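# Unload three sand cores from mould onto plywood boards

## Task

Remove three sand cores from the mould: the elongated core with a rounded nose, plus the two upright bladed cores in the mould half on the robot's right side. Set all three down on the plywood boards next to the mould and release them. The remaining two cores must stay upright in the mould.

## Robot and tools

Robot: two six-joint arms, left_arm and right_arm, each with a parallel two-finger gripper and a wrist camera. A two-camera stand is fixed to the floor behind them. Loose objects may occasionally get nudged by an outside push.

Frame: every hand position, orientation, velocity and target is in the scene frame. Its origin is at table-top height, halfway between the nominal arm bases. +z points up, +x points out over the table, and left_arm sits on the +y side. Arm names do not match image left and right. Calibrated bases: left_arm at (-0.041, +0.329, +0.029) m, quat_wxyz (+1.000, 0, 0, -0.012); right_arm at (-0.052, -0.233, +0.005) m, quat_wxyz (+1.000, 0, 0, -0.025). Reported hand poses can be a few cm off, worse at long reach. The fingers point along the gripper's +z axis and close along its y axis. end_effector_position is the point between the pads, roughly 1 cm back from the tips.

Joint order, per arm, base to hand, with nominal ranges in rad: waist -2.618 to 3.054, shoulder 0.000 to 3.142, elbow 0.000 to 3.142, wrist pitch -1.571 to 1.571, wrist yaw -1.571 to 1.571, wrist roll -2.094 to 2.094. The real ends may differ from these by up to 0.059 rad either way.

Row format, used by both motion tools: one flat list of 14 numbers covering both arms. The first 7 are left_arm: six absolute joint angles in radians, in the order above, then the gripper opening. The last 7 are right_arm, in the same layout. Always send all 14, even if one arm is idle. Opening runs from -1 (closed) to +1 (fully open, pad gap 0.094 m). Between the ends, the fingers are driven until grip_measured equals the value you send. Writing 0 is itself a command, so to keep a gripper unchanged, repeat its current command.

execute_actions(actions, cameras): actions is a list of actions. Each action is a table of up to 15 rows, and each row lasts one control step of 1/30 s. A table with fewer rows keeps its final row for the remaining steps. The joint numbers are absolute target angles, not offsets. A target more than 0.059 rad beyond a range end, and farther out than the joint's current angle, gets the call rejected. A target past the real end is clipped, and the result then says "joint sent to its limit". Each step's target can lead the measured angle by at most 0.339 rad on waist, shoulder and elbow, and 2.2 rad on the wrist joints. If the targets would carry a gripper more than 200 mm from where it is, that arm's targets are pulled back. Because of this, a distant target may need further actions. An empty actions list returns the full state and all camera images.

move(target, speed, blend, opening_speed, grip_force, blocking, cameras): target is a single 14-number row or a list of up to 15 rows. All of these are absolute joint angles plus openings, laid out as above. Joints travel in sync, so hands trace curves, and the paths ignore obstacles and the other arm. speed is in rad/s for the joint that has the farthest to go (0.01 to 12.57, default 0.5), either one value or one per target. blend is in rad and rounds off intermediate waypoints; 0 means a full stop at each. opening_speed sets the gripper travel rate in scale units per second (0.2 or more); use it for slow, gentle closing. grip_force is the per-pad force limit in newtons, 10 to 50, and it persists once set. Lower values close more slowly. blocking=false returns early while the move carries on, and a new move takes over from a running one. The result includes a "move:" line: done, off_target (at rest with a joint more than 0.035 rad off), moving, held, or fault, plus limits=held if steps were withheld. Being done does not show whether an arm is touching something.

wait(seconds 0 to 10) lets time pass with the last commands held. stop brakes a running move. zoom_image(camera, region [x0, y0, x1, y1], pixels, each side at most 504) magnifies a camera's latest image. Cameras: cam_head_left, cam_head_right, cam_high, cam_low, cam_left_wrist, cam_right_wrist, all 896x504. read_manual(section) returns licence text only. finished_scene(scene) closes the scene and cannot be undone; call nothing after it.

Result lines: Joint positions and Joint velocities list each arm's joints in the order above (rad, rad/s), followed by the pad gap (m). Joint targets shows the angles currently commanded; resend these to keep a joint still. Tool commands shows the gripper commands. grip_measured is the opening on the command scale; it reads a little too wide when empty and a little narrow when squeezing a part. Joint torques are raw drive outputs that include gravity, with + toward larger angles; the first three joints wrap at ±28 N m. "joint command not followed" means a clearance check changed some targets. Calls that run actions also list joint readings at selected steps.

Things to avoid: dropping cores, releasing a core that is still moving, or letting one fall any distance. Nothing may end up off the table. Do not slam into or press hard against the mould, the table or fixtures. Keep the two arms and grippers well apart, and never close one gripper on the other's fingers. A wrist-camera cable touching anything counts as contact, and strain on it is harmful. Long holds with a stretched arm, carried loads, or pushing toward unreachable poses heat the motors. MOTOR HOT appears at 75 °C, at 90 °C the arm folds away and stops working, and at 100 °C it goes limp. Release only with the core at rest on the boards, then open well above grip_measured.

Each tool is called after "Emit:" as name(argument=value, ...), one argument or row to a line, values as JSON.

## Session

Emit:
execute_actions(
  actions=[],
)

Scene clock: 0.00 s.
left_arm: end_effector_position=(+0.2179, +0.1547, +0.1666) grip_measured=+1.000 end_effector_quat_wxyz=(+0.328, +0.070, +0.922, -0.192) | right_arm: end_effector_position=(+0.2789, -0.2049, +0.2130) grip_measured=+1.000 end_effector_quat_wxyz=(+0.443, -0.055, +0.895, +0.004)
Joint positions: left_arm=[-0.559 1.041 0.693 -0.442 0.016 -0.437 0.094] | right_arm=[0.148 1.026 0.862 -0.489 0.023 -0.036 0.094]
Joint velocities: within noise
Joint torques (N m): no reading
Motor temperatures (°C): left_arm=[24 37 36 35 24 24 26] | right_arm=[25 33 36 33 22 26 23]
Heat: left arm: 37 °C; right arm: 36 °C.
Joint targets: left_arm=[-0.559 1.039 0.700 -0.444 0.016 -0.437] | right_arm=[0.148 1.023 0.872 -0.490 0.022 -0.036]
Tool commands: left_gripper/opening=+1.0 right_gripper/opening=+1.0

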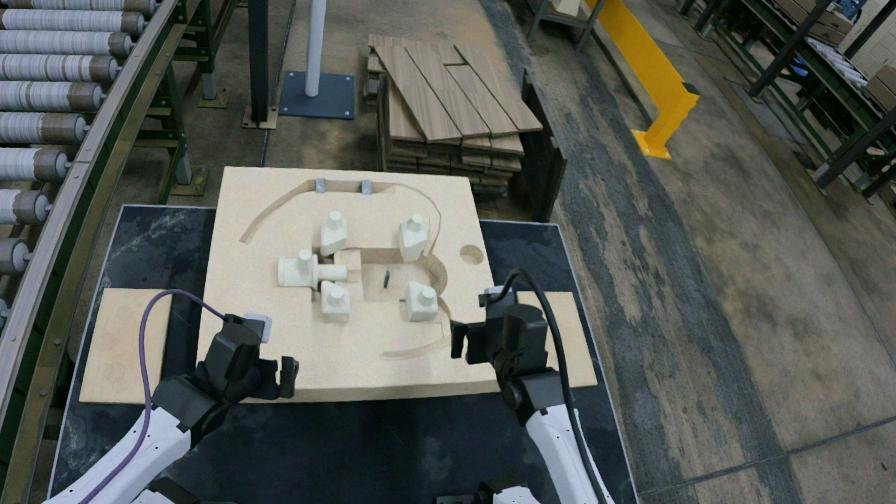

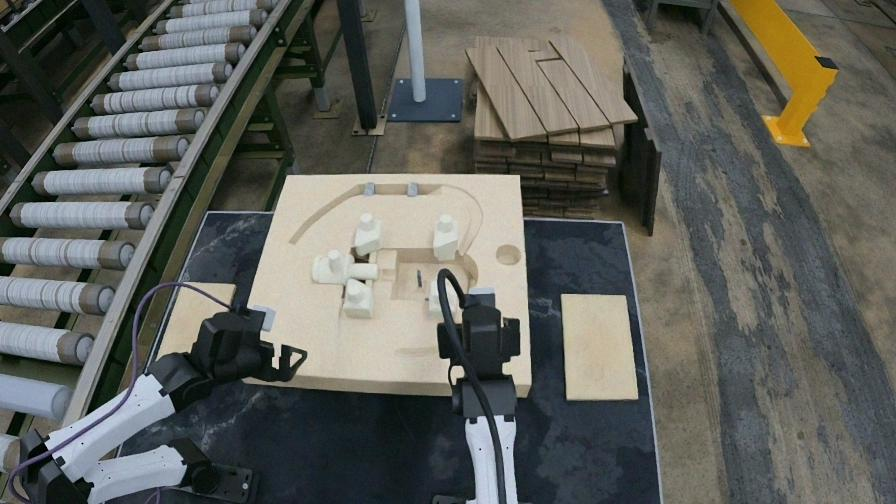

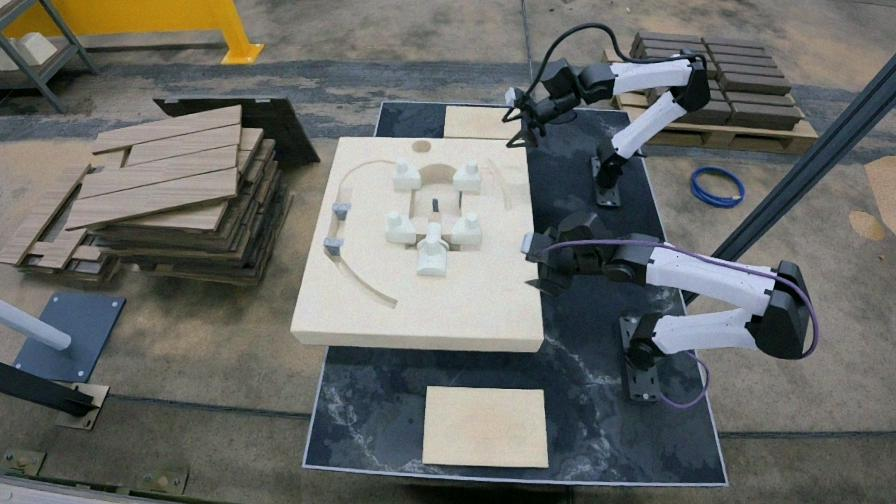

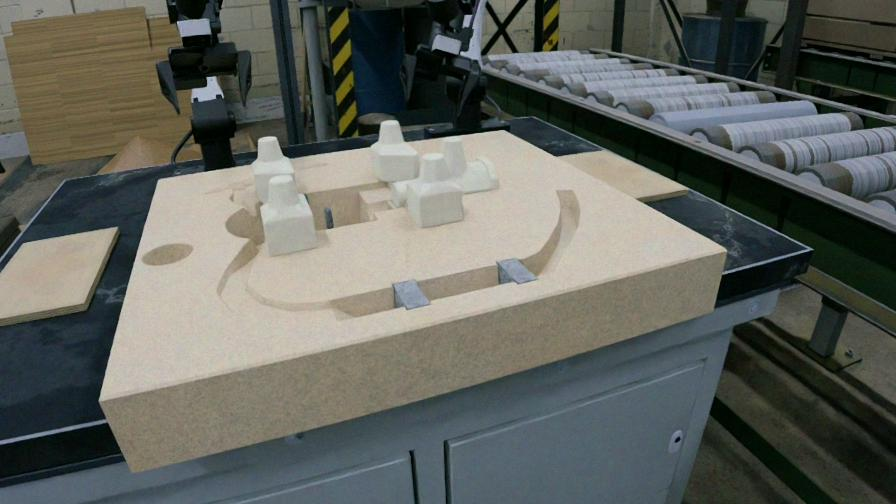

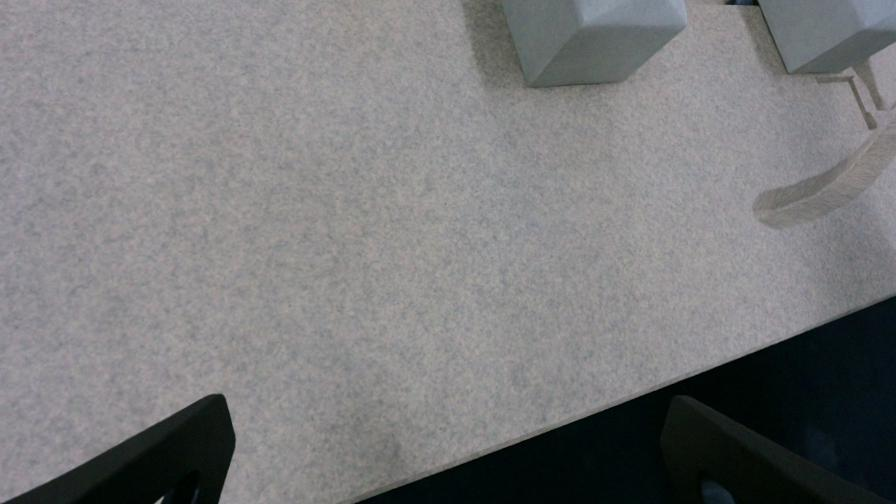

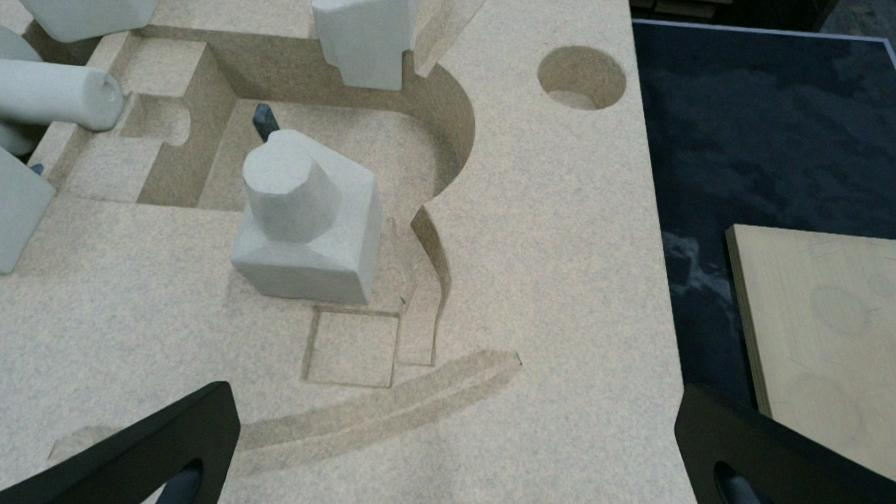

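Emit:
move(
  target=[-0.376,1.4946,1.765,-1.4045,0,0,1, 0.05,1.4946,1.765,-1.4045,0,0,1],
  speed=0.8,
  cameras=["all"],
)

Scene clock: 28.23 s.
left_arm: end_effector_position=(+0.2551, +0.1995, +0.2990) grip_measured=+1.000 end_effector_quat_wxyz=(+0.207, +0.191, +0.958, -0.051) | right_arm: end_effector_position=(+0.2718, -0.2340, +0.2774) grip_measured=+1.000 end_effector_quat_wxyz=(+0.217, -0.008, +0.976, -0.007)
Joint positions: left_arm=[-0.38 1.485 1.737 -1.392 0.014 -0.014 0.094] | right_arm=[0.055 1.483 1.741 -1.392 0.013 -0.013 0.094]
Joint torques (N m): left_arm=[0.28 -4.14 9.7 1.06 -0.07 0.11] | right_arm=[-0.09 -4.74 7.54 1 -0.18 0.05]
Motor temperatures (°C): left_arm=[24 37 42 37 24 24 26] | right_arm=[25 33 40 37 22 26 23]
Heat: left arm: 42 °C; right arm: 40 °C.
Joint targets: left_arm=[-0.376 1.494 1.765 -1.404 0.000 0.000] | right_arm=[0.050 1.495 1.765 -1.405 0.000 0.000]
move: done

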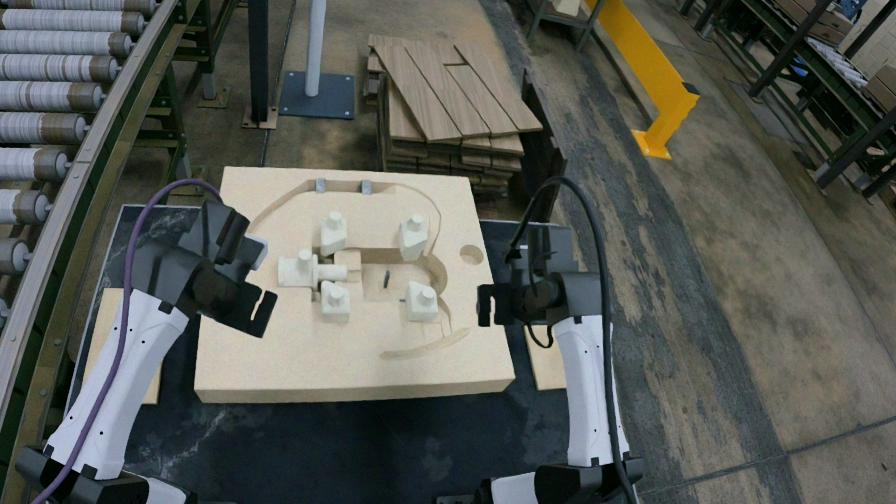

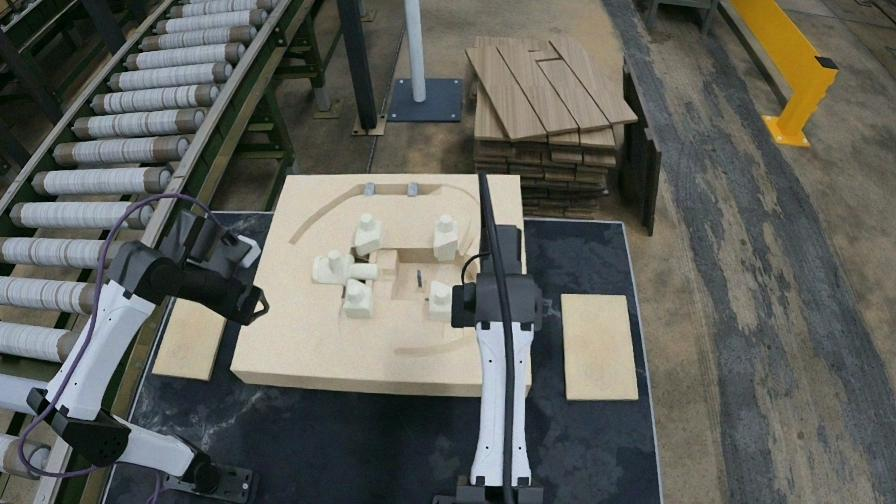

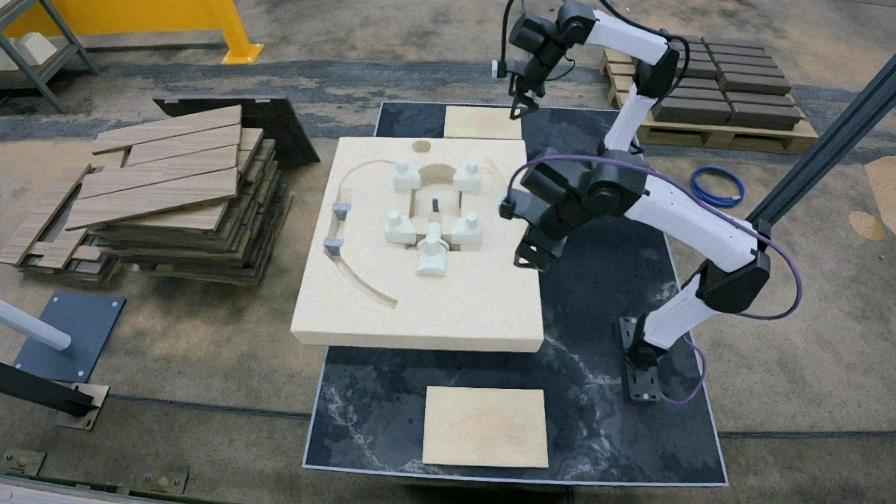

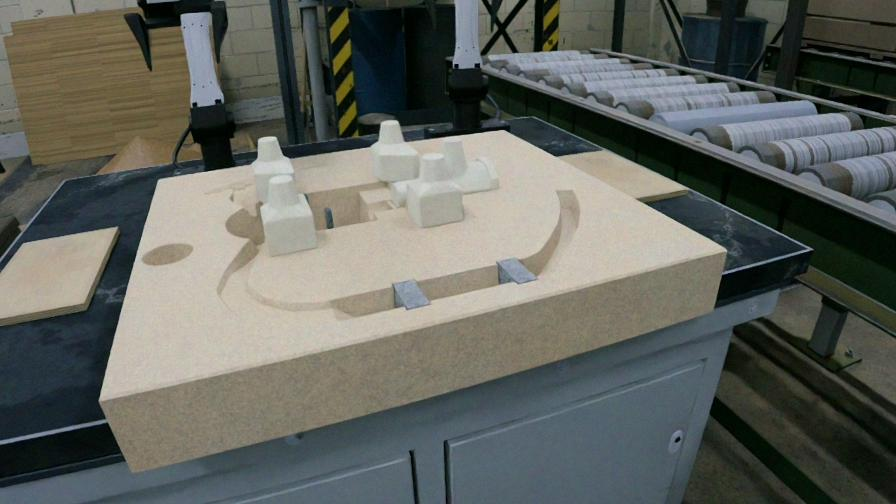

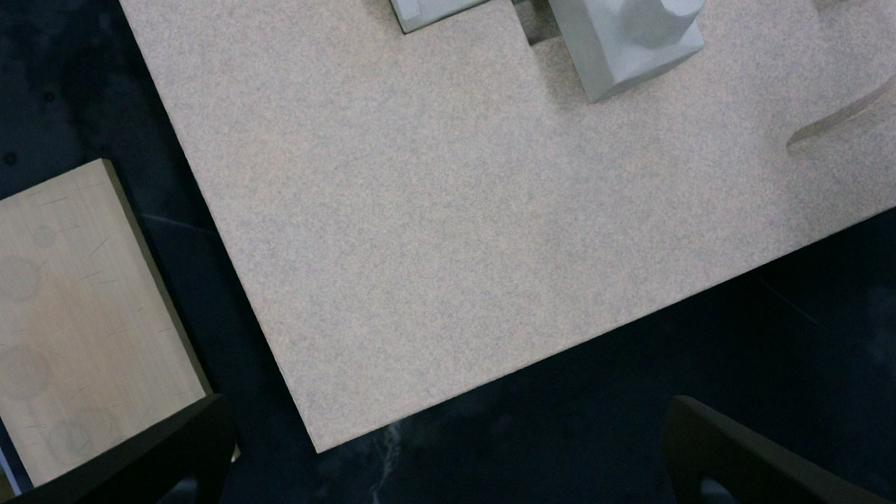

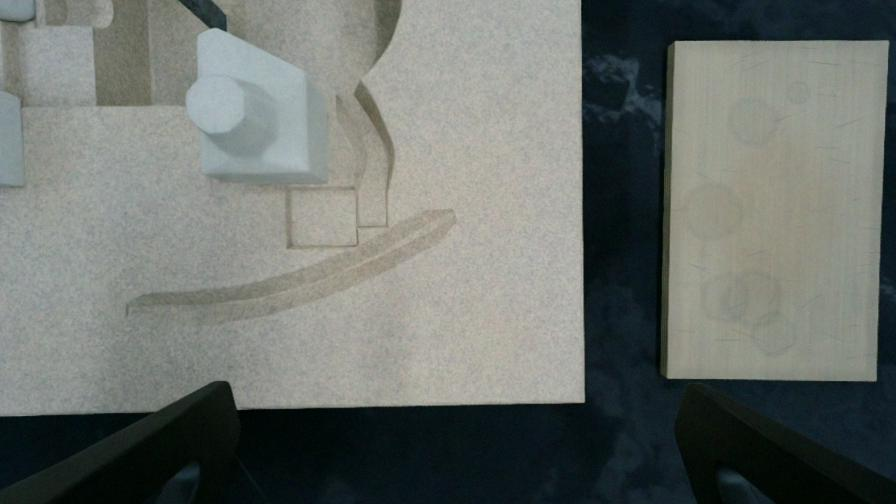

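Emit:
zoom_image(
  camera="cam_low",
  region=[200, 100, 530, 290],
)

Emit:
zoom_image(
  camera="cam_head_left",
  region=[260, 190, 480, 340],
)

Emit:
zoom_image(
  camera="cam_high",
  region=[350, 130, 530, 300],
)

Emit:
zoom_image(
  camera="cam_right_wrist",
  region=[0, 0, 504, 350],
)

Scaled by 1.527 from the camera's 896x504 image, which has a finer 1280x720 frame.

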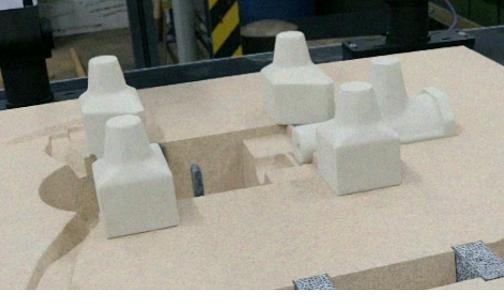

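Scaled by 2.291 from the camera's 896x504 image, which has a finer 1280x720 frame.

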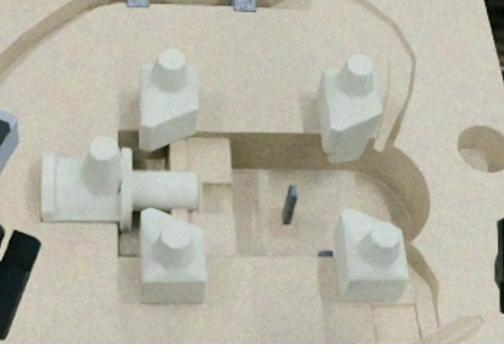

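Scaled by 2.800 from the camera's 896x504 image, which has a finer 1280x720 frame.

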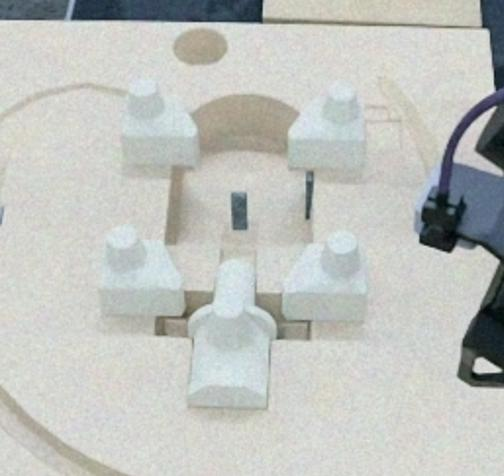

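Scaled by 1.000.

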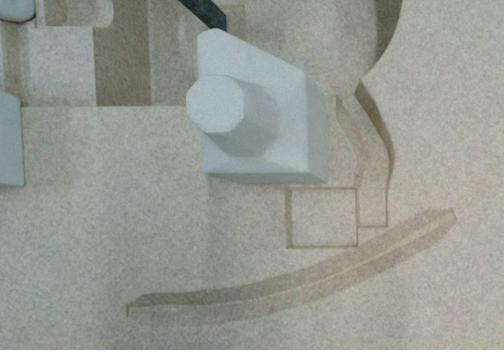

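Emit:
move(
  target=[-0.376,1.4946,1.765,-1.4045,0,0,1, 0.381,1.741,1.602,-0.847,0.188,0.275,1],
  speed=0.7,
  cameras=["cam_right_wrist","cam_low","cam_high"],
)

Scene clock: 100.07 s.
left_arm: end_effector_position=(+0.2551, +0.1995, +0.2990) grip_measured=+1.000 end_effector_quat_wxyz=(+0.207, +0.191, +0.958, -0.051) | right_arm: end_effector_position=(+0.3812, -0.1164, +0.2017) grip_measured=+1.000 end_effector_quat_wxyz=(+0.295, -0.009, +0.955, +0.002)
Joint positions: left_arm=[-0.38 1.485 1.737 -1.393 0.014 -0.013 0.094] | right_arm=[0.382 1.734 1.607 -0.867 0.176 0.261 0.094]
Joint torques (N m): left_arm=[0.23 -4.11 9.65 1.03 -0.06 0.16] | right_arm=[0.17 -8.81 6.09 1.45 0.21 0.08]
Motor temperatures (°C): left_arm=[24 38 47 35 23 23 25] | right_arm=[25 34 45 35 21 25 22]
Heat: left arm: 47 °C; right arm: 45 °C.
Joint targets: left_arm=[-0.376 1.494 1.765 -1.404 0.000 0.000] | right_arm=[0.381 1.741 1.602 -0.847 0.188 0.275]
move: done
Images, in order (width x height): cam_high 896x504, cam_low 896x504, cam_right_wrist 896x504.

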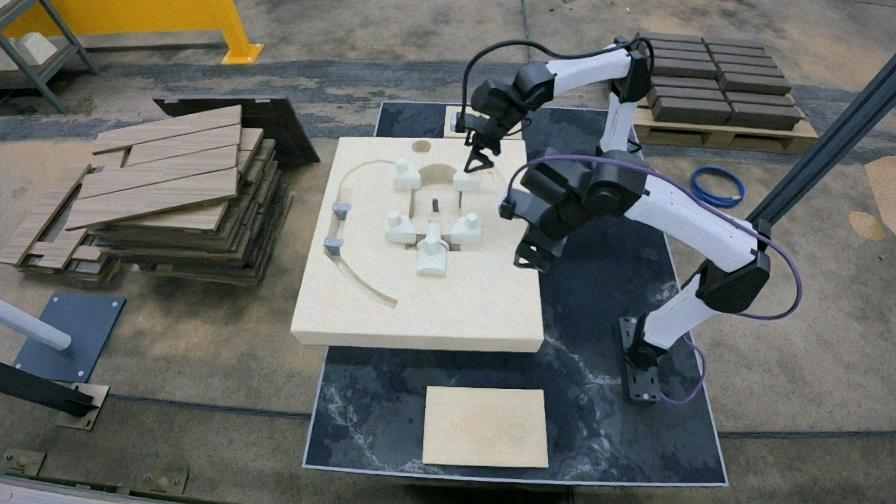

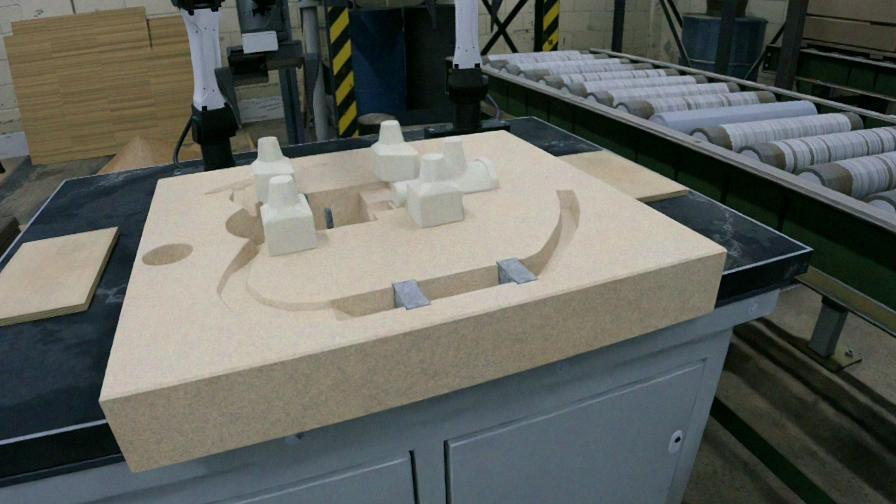

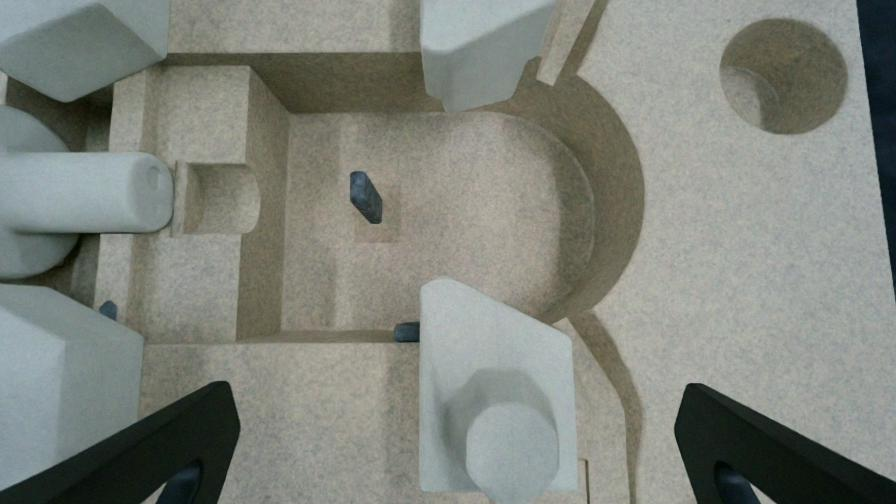

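Emit:
move(
  target=[
    [-0.376,1.4946,1.765,-1.4045,0,0,1, 0.341,1.704,1.638,-0.914,0.166,0.241,1],
    [-0.376,1.4946,1.765,-1.4045,0,0,1, 0.341,1.720,1.225,-0.485,0.166,0.241,1],
  ],
  speed=0.4,
  blend=[0.02,0],
  cameras=["cam_right_wrist","cam_head_left","cam_high","cam_low"],
)

Scene clock: 127.83 s.
left_arm: end_effector_position=(+0.2551, +0.1995, +0.2990) grip_measured=+1.000 end_effector_quat_wxyz=(+0.207, +0.191, +0.958, -0.051) | right_arm: end_effector_position=(+0.3757, -0.1367, +0.1066) grip_measured=+1.000 end_effector_quat_wxyz=(+0.289, +0.005, +0.957, -0.007)
Joint positions: left_arm=[-0.38 1.485 1.737 -1.393 0.014 -0.013 0.094] | right_arm=[0.342 1.732 1.231 -0.507 0.177 0.252 0.094]
Joint torques (N m): left_arm=[0.21 -4.18 9.66 1.03 -0.06 0.13] | right_arm=[0.28 -10.52 5.93 1.46 -0.02 -0.15]
Heat: left arm: 47 °C; right arm: 43 °C.
Joint targets: left_arm=[-0.376 1.494 1.765 -1.404 0.000 0.000] | right_arm=[0.341 1.720 1.225 -0.485 0.166 0.241]
move: done
Images, in order (width x height): cam_head_left 896x504, cam_high 896x504, cam_low 896x504, cam_right_wrist 896x504.

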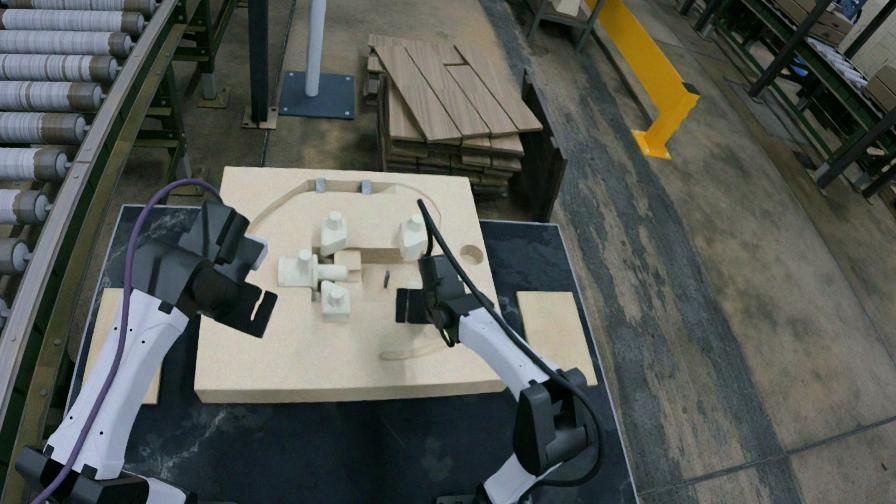

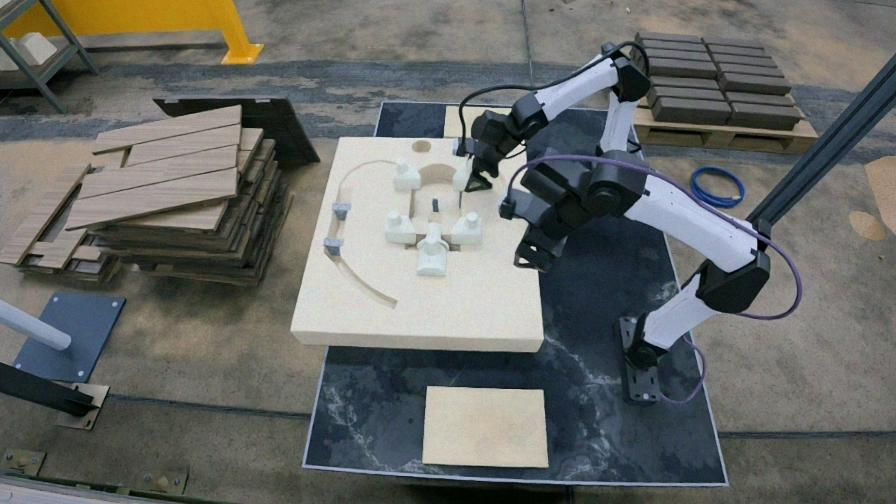

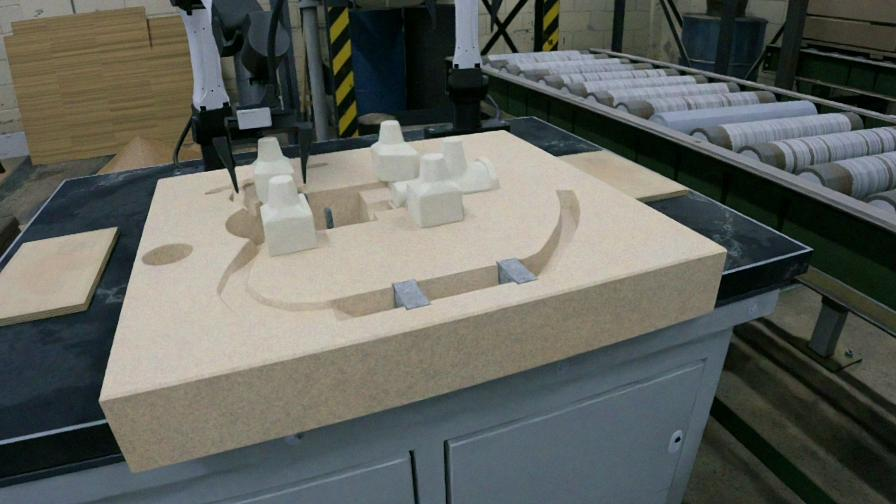

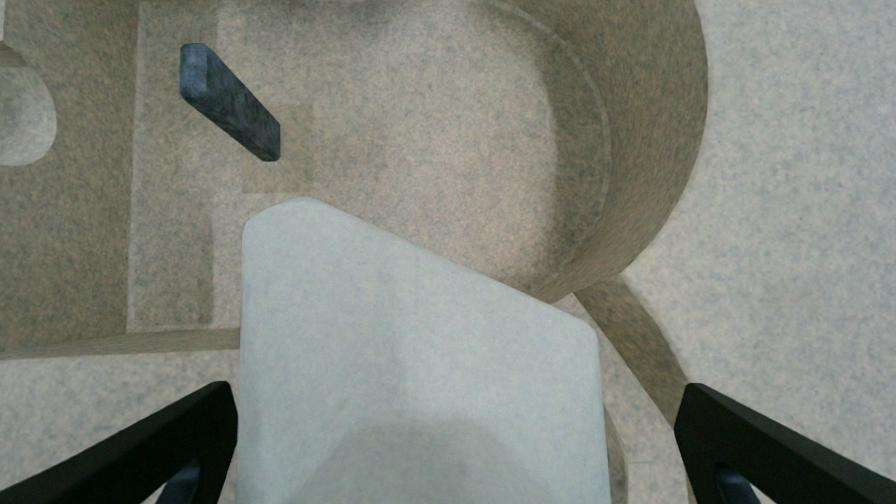

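Emit:
move(
  target=[
    [-0.376,1.4946,1.765,-1.4045,0,0,1, 0.349,1.720,1.225,-0.485,0.166,0.241,1],
    [-0.376,1.4946,1.765,-1.4045,0,0,1, 0.349,1.720,1.225,-0.485,0.166,0.241,-0.1],
  ],
  opening_speed=0.6,
  grip_force=[30,30],
  cameras=["cam_right_wrist"],
)

Scene clock: 139.43 s.
left_arm: end_effector_position=(+0.2551, +0.1995, +0.2990) grip_measured=+1.000 end_effector_quat_wxyz=(+0.207, +0.191, +0.958, -0.051) | right_arm: end_effector_position=(+0.3757, -0.1327, +0.1070) grip_measured=+0.172 end_effector_quat_wxyz=(+0.290, +0.000, +0.957, -0.002)
Joint positions: left_arm=[-0.38 1.485 1.737 -1.393 0.014 -0.013 0.094] | right_arm=[0.347 1.732 1.231 -0.502 0.168 0.249 0.055]
Joint torques (N m): left_arm=[0.29 -4.19 9.66 1.02 -0.06 0.17] | right_arm=[0.46 -10.55 6.04 1.42 0.08 -0.17]
Heat: left arm: 47 °C; right arm: 43 °C.
Joint targets: left_arm=[-0.376 1.494 1.765 -1.404 0.000 0.000] | right_arm=[0.349 1.720 1.225 -0.485 0.166 0.241]
grip_force (N): 30, 30
move: done
Images, in order (width x height): cam_right_wrist 896x504.

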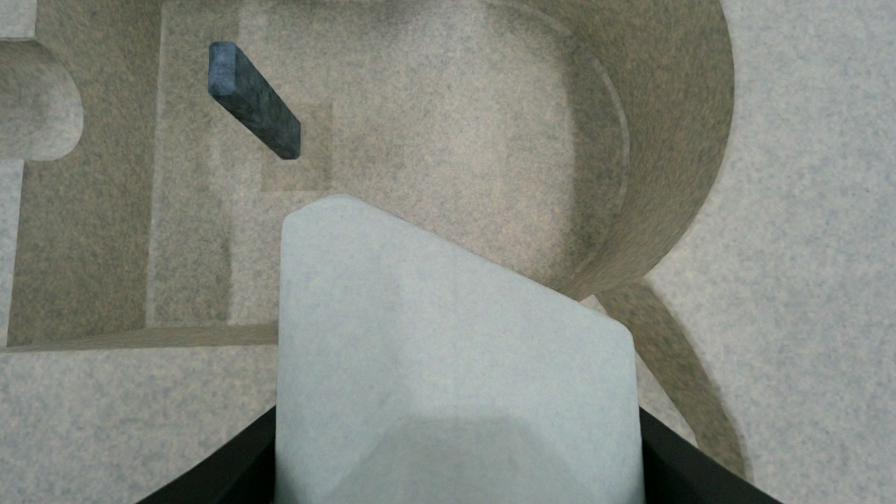

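Emit:
move(
  target=[-0.376,1.4946,1.765,-1.4045,0,0,1, 0.349,1.704,1.638,-0.914,0.166,0.241,-0.1],
  speed=0.2,
  cameras=["all"],
)

Emit:
zoom_image(
  camera="cam_low",
  region=[150, 50, 400, 250],
)

Emit:
zoom_image(
  camera="cam_high",
  region=[380, 80, 580, 240],
)

Scene clock: 146.20 s.
left_arm: end_effector_position=(+0.2551, +0.1995, +0.2990) grip_measured=+1.000 end_effector_quat_wxyz=(+0.207, +0.191, +0.958, -0.051) | right_arm: end_effector_position=(+0.3676, -0.1349, +0.1892) grip_measured=+0.171 end_effector_quat_wxyz=(+0.256, -0.003, +0.967, -0.012)
Joint positions: left_arm=[-0.38 1.485 1.737 -1.393 0.014 -0.013 0.094] | right_arm=[0.347 1.732 1.596 -0.941 0.167 0.249 0.055]
Joint torques (N m): left_arm=[0.24 -4.15 9.61 1.02 -0.07 0.16] | right_arm=[0.29 -12.33 9.61 1.42 0.06 -0.15]
Motor temperatures (°C): left_arm=[24 37 48 34 23 23 25] | right_arm=[25 39 43 35 21 25 22]
Heat: left arm: 48 °C; right arm: 43 °C.
Joint targets: left_arm=[-0.376 1.494 1.765 -1.404 0.000 0.000] | right_arm=[0.349 1.704 1.638 -0.914 0.166 0.241]
grip_force (N): 30, 30
move: off_target (right_arm); right_arm: the elbow is farthest, 0.042 rad from its target

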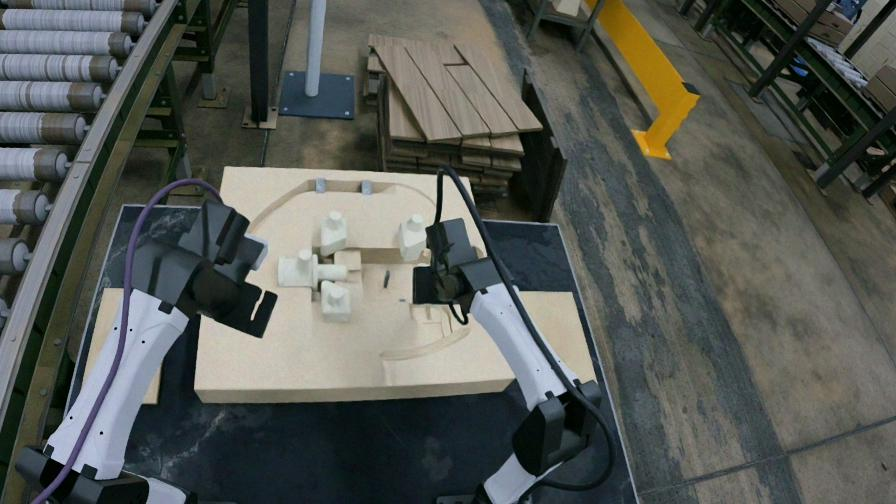

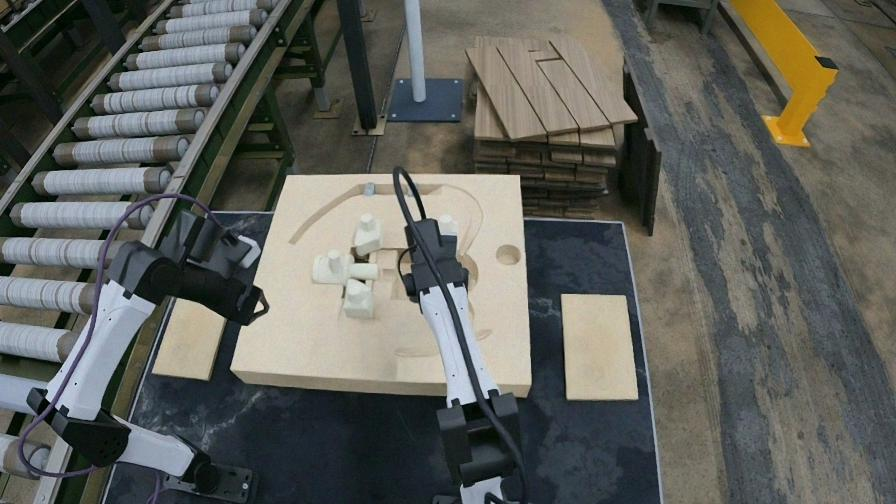

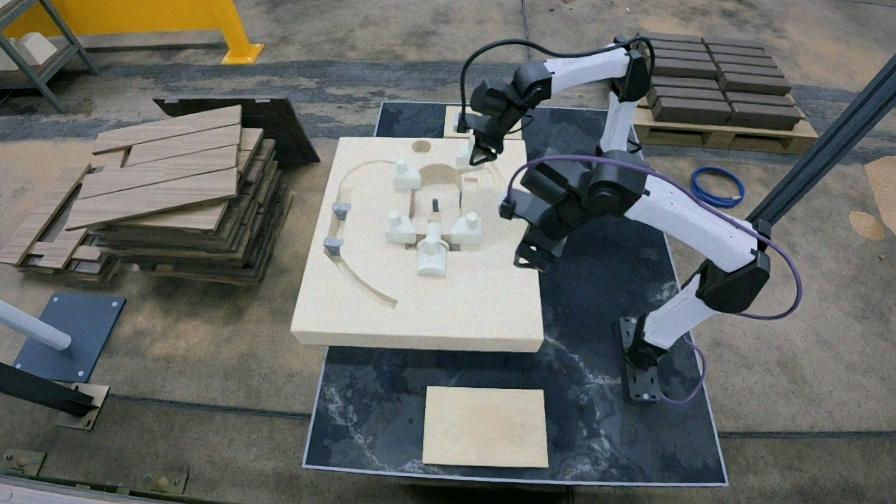

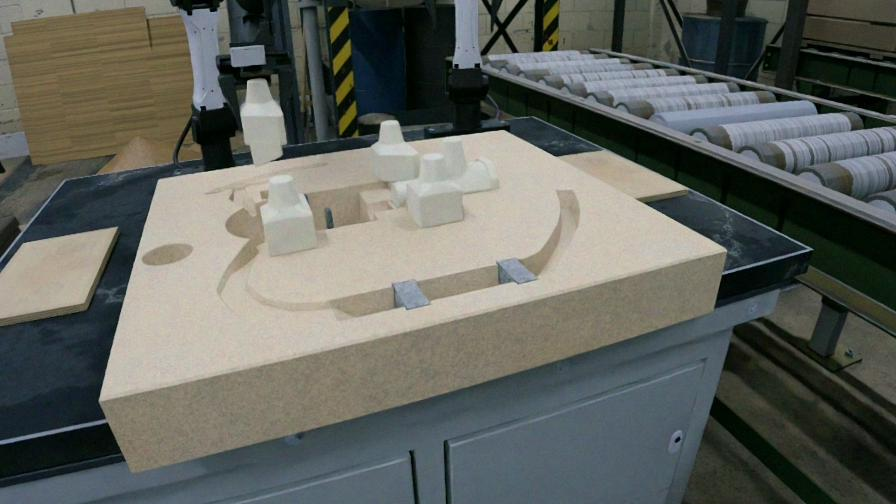

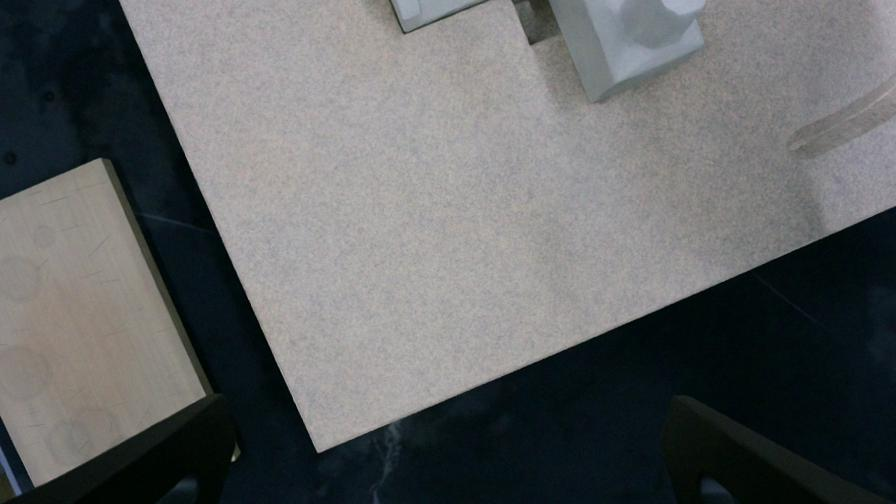

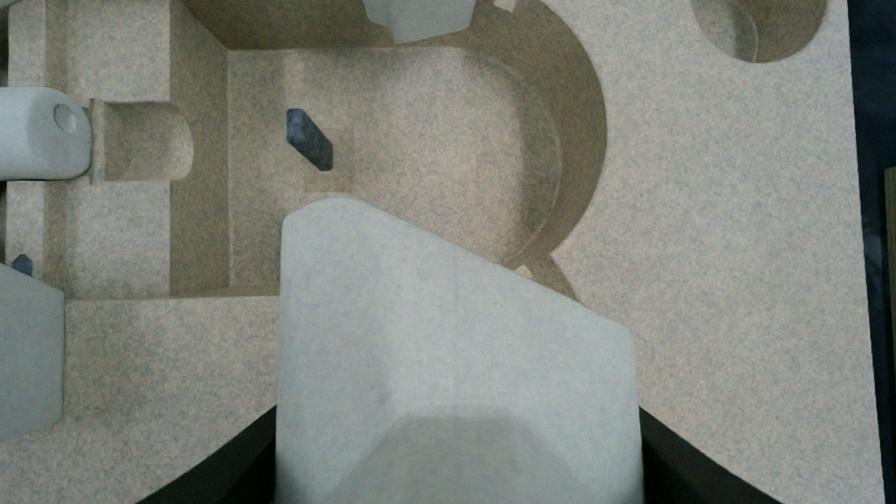

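Scaled by 2.016 from the camera's 896x504 image, which has a finer 1280x720 frame.

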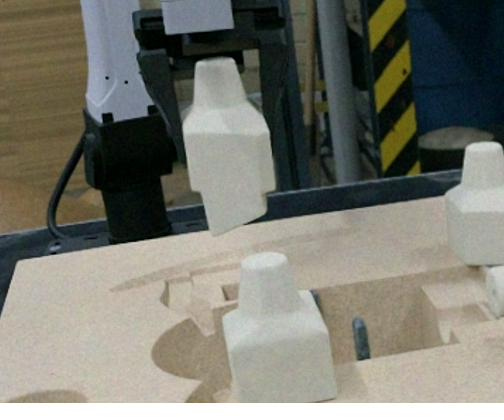

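Scaled by 2.520 from the camera's 896x504 image, which has a finer 1280x720 frame.

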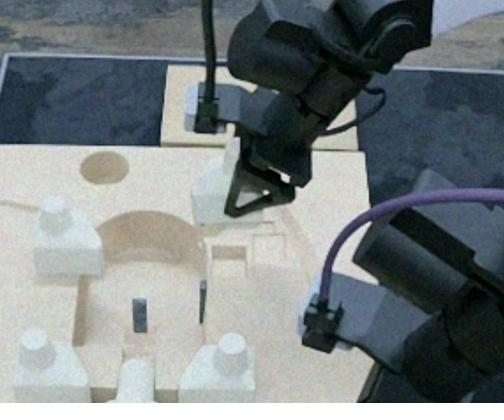

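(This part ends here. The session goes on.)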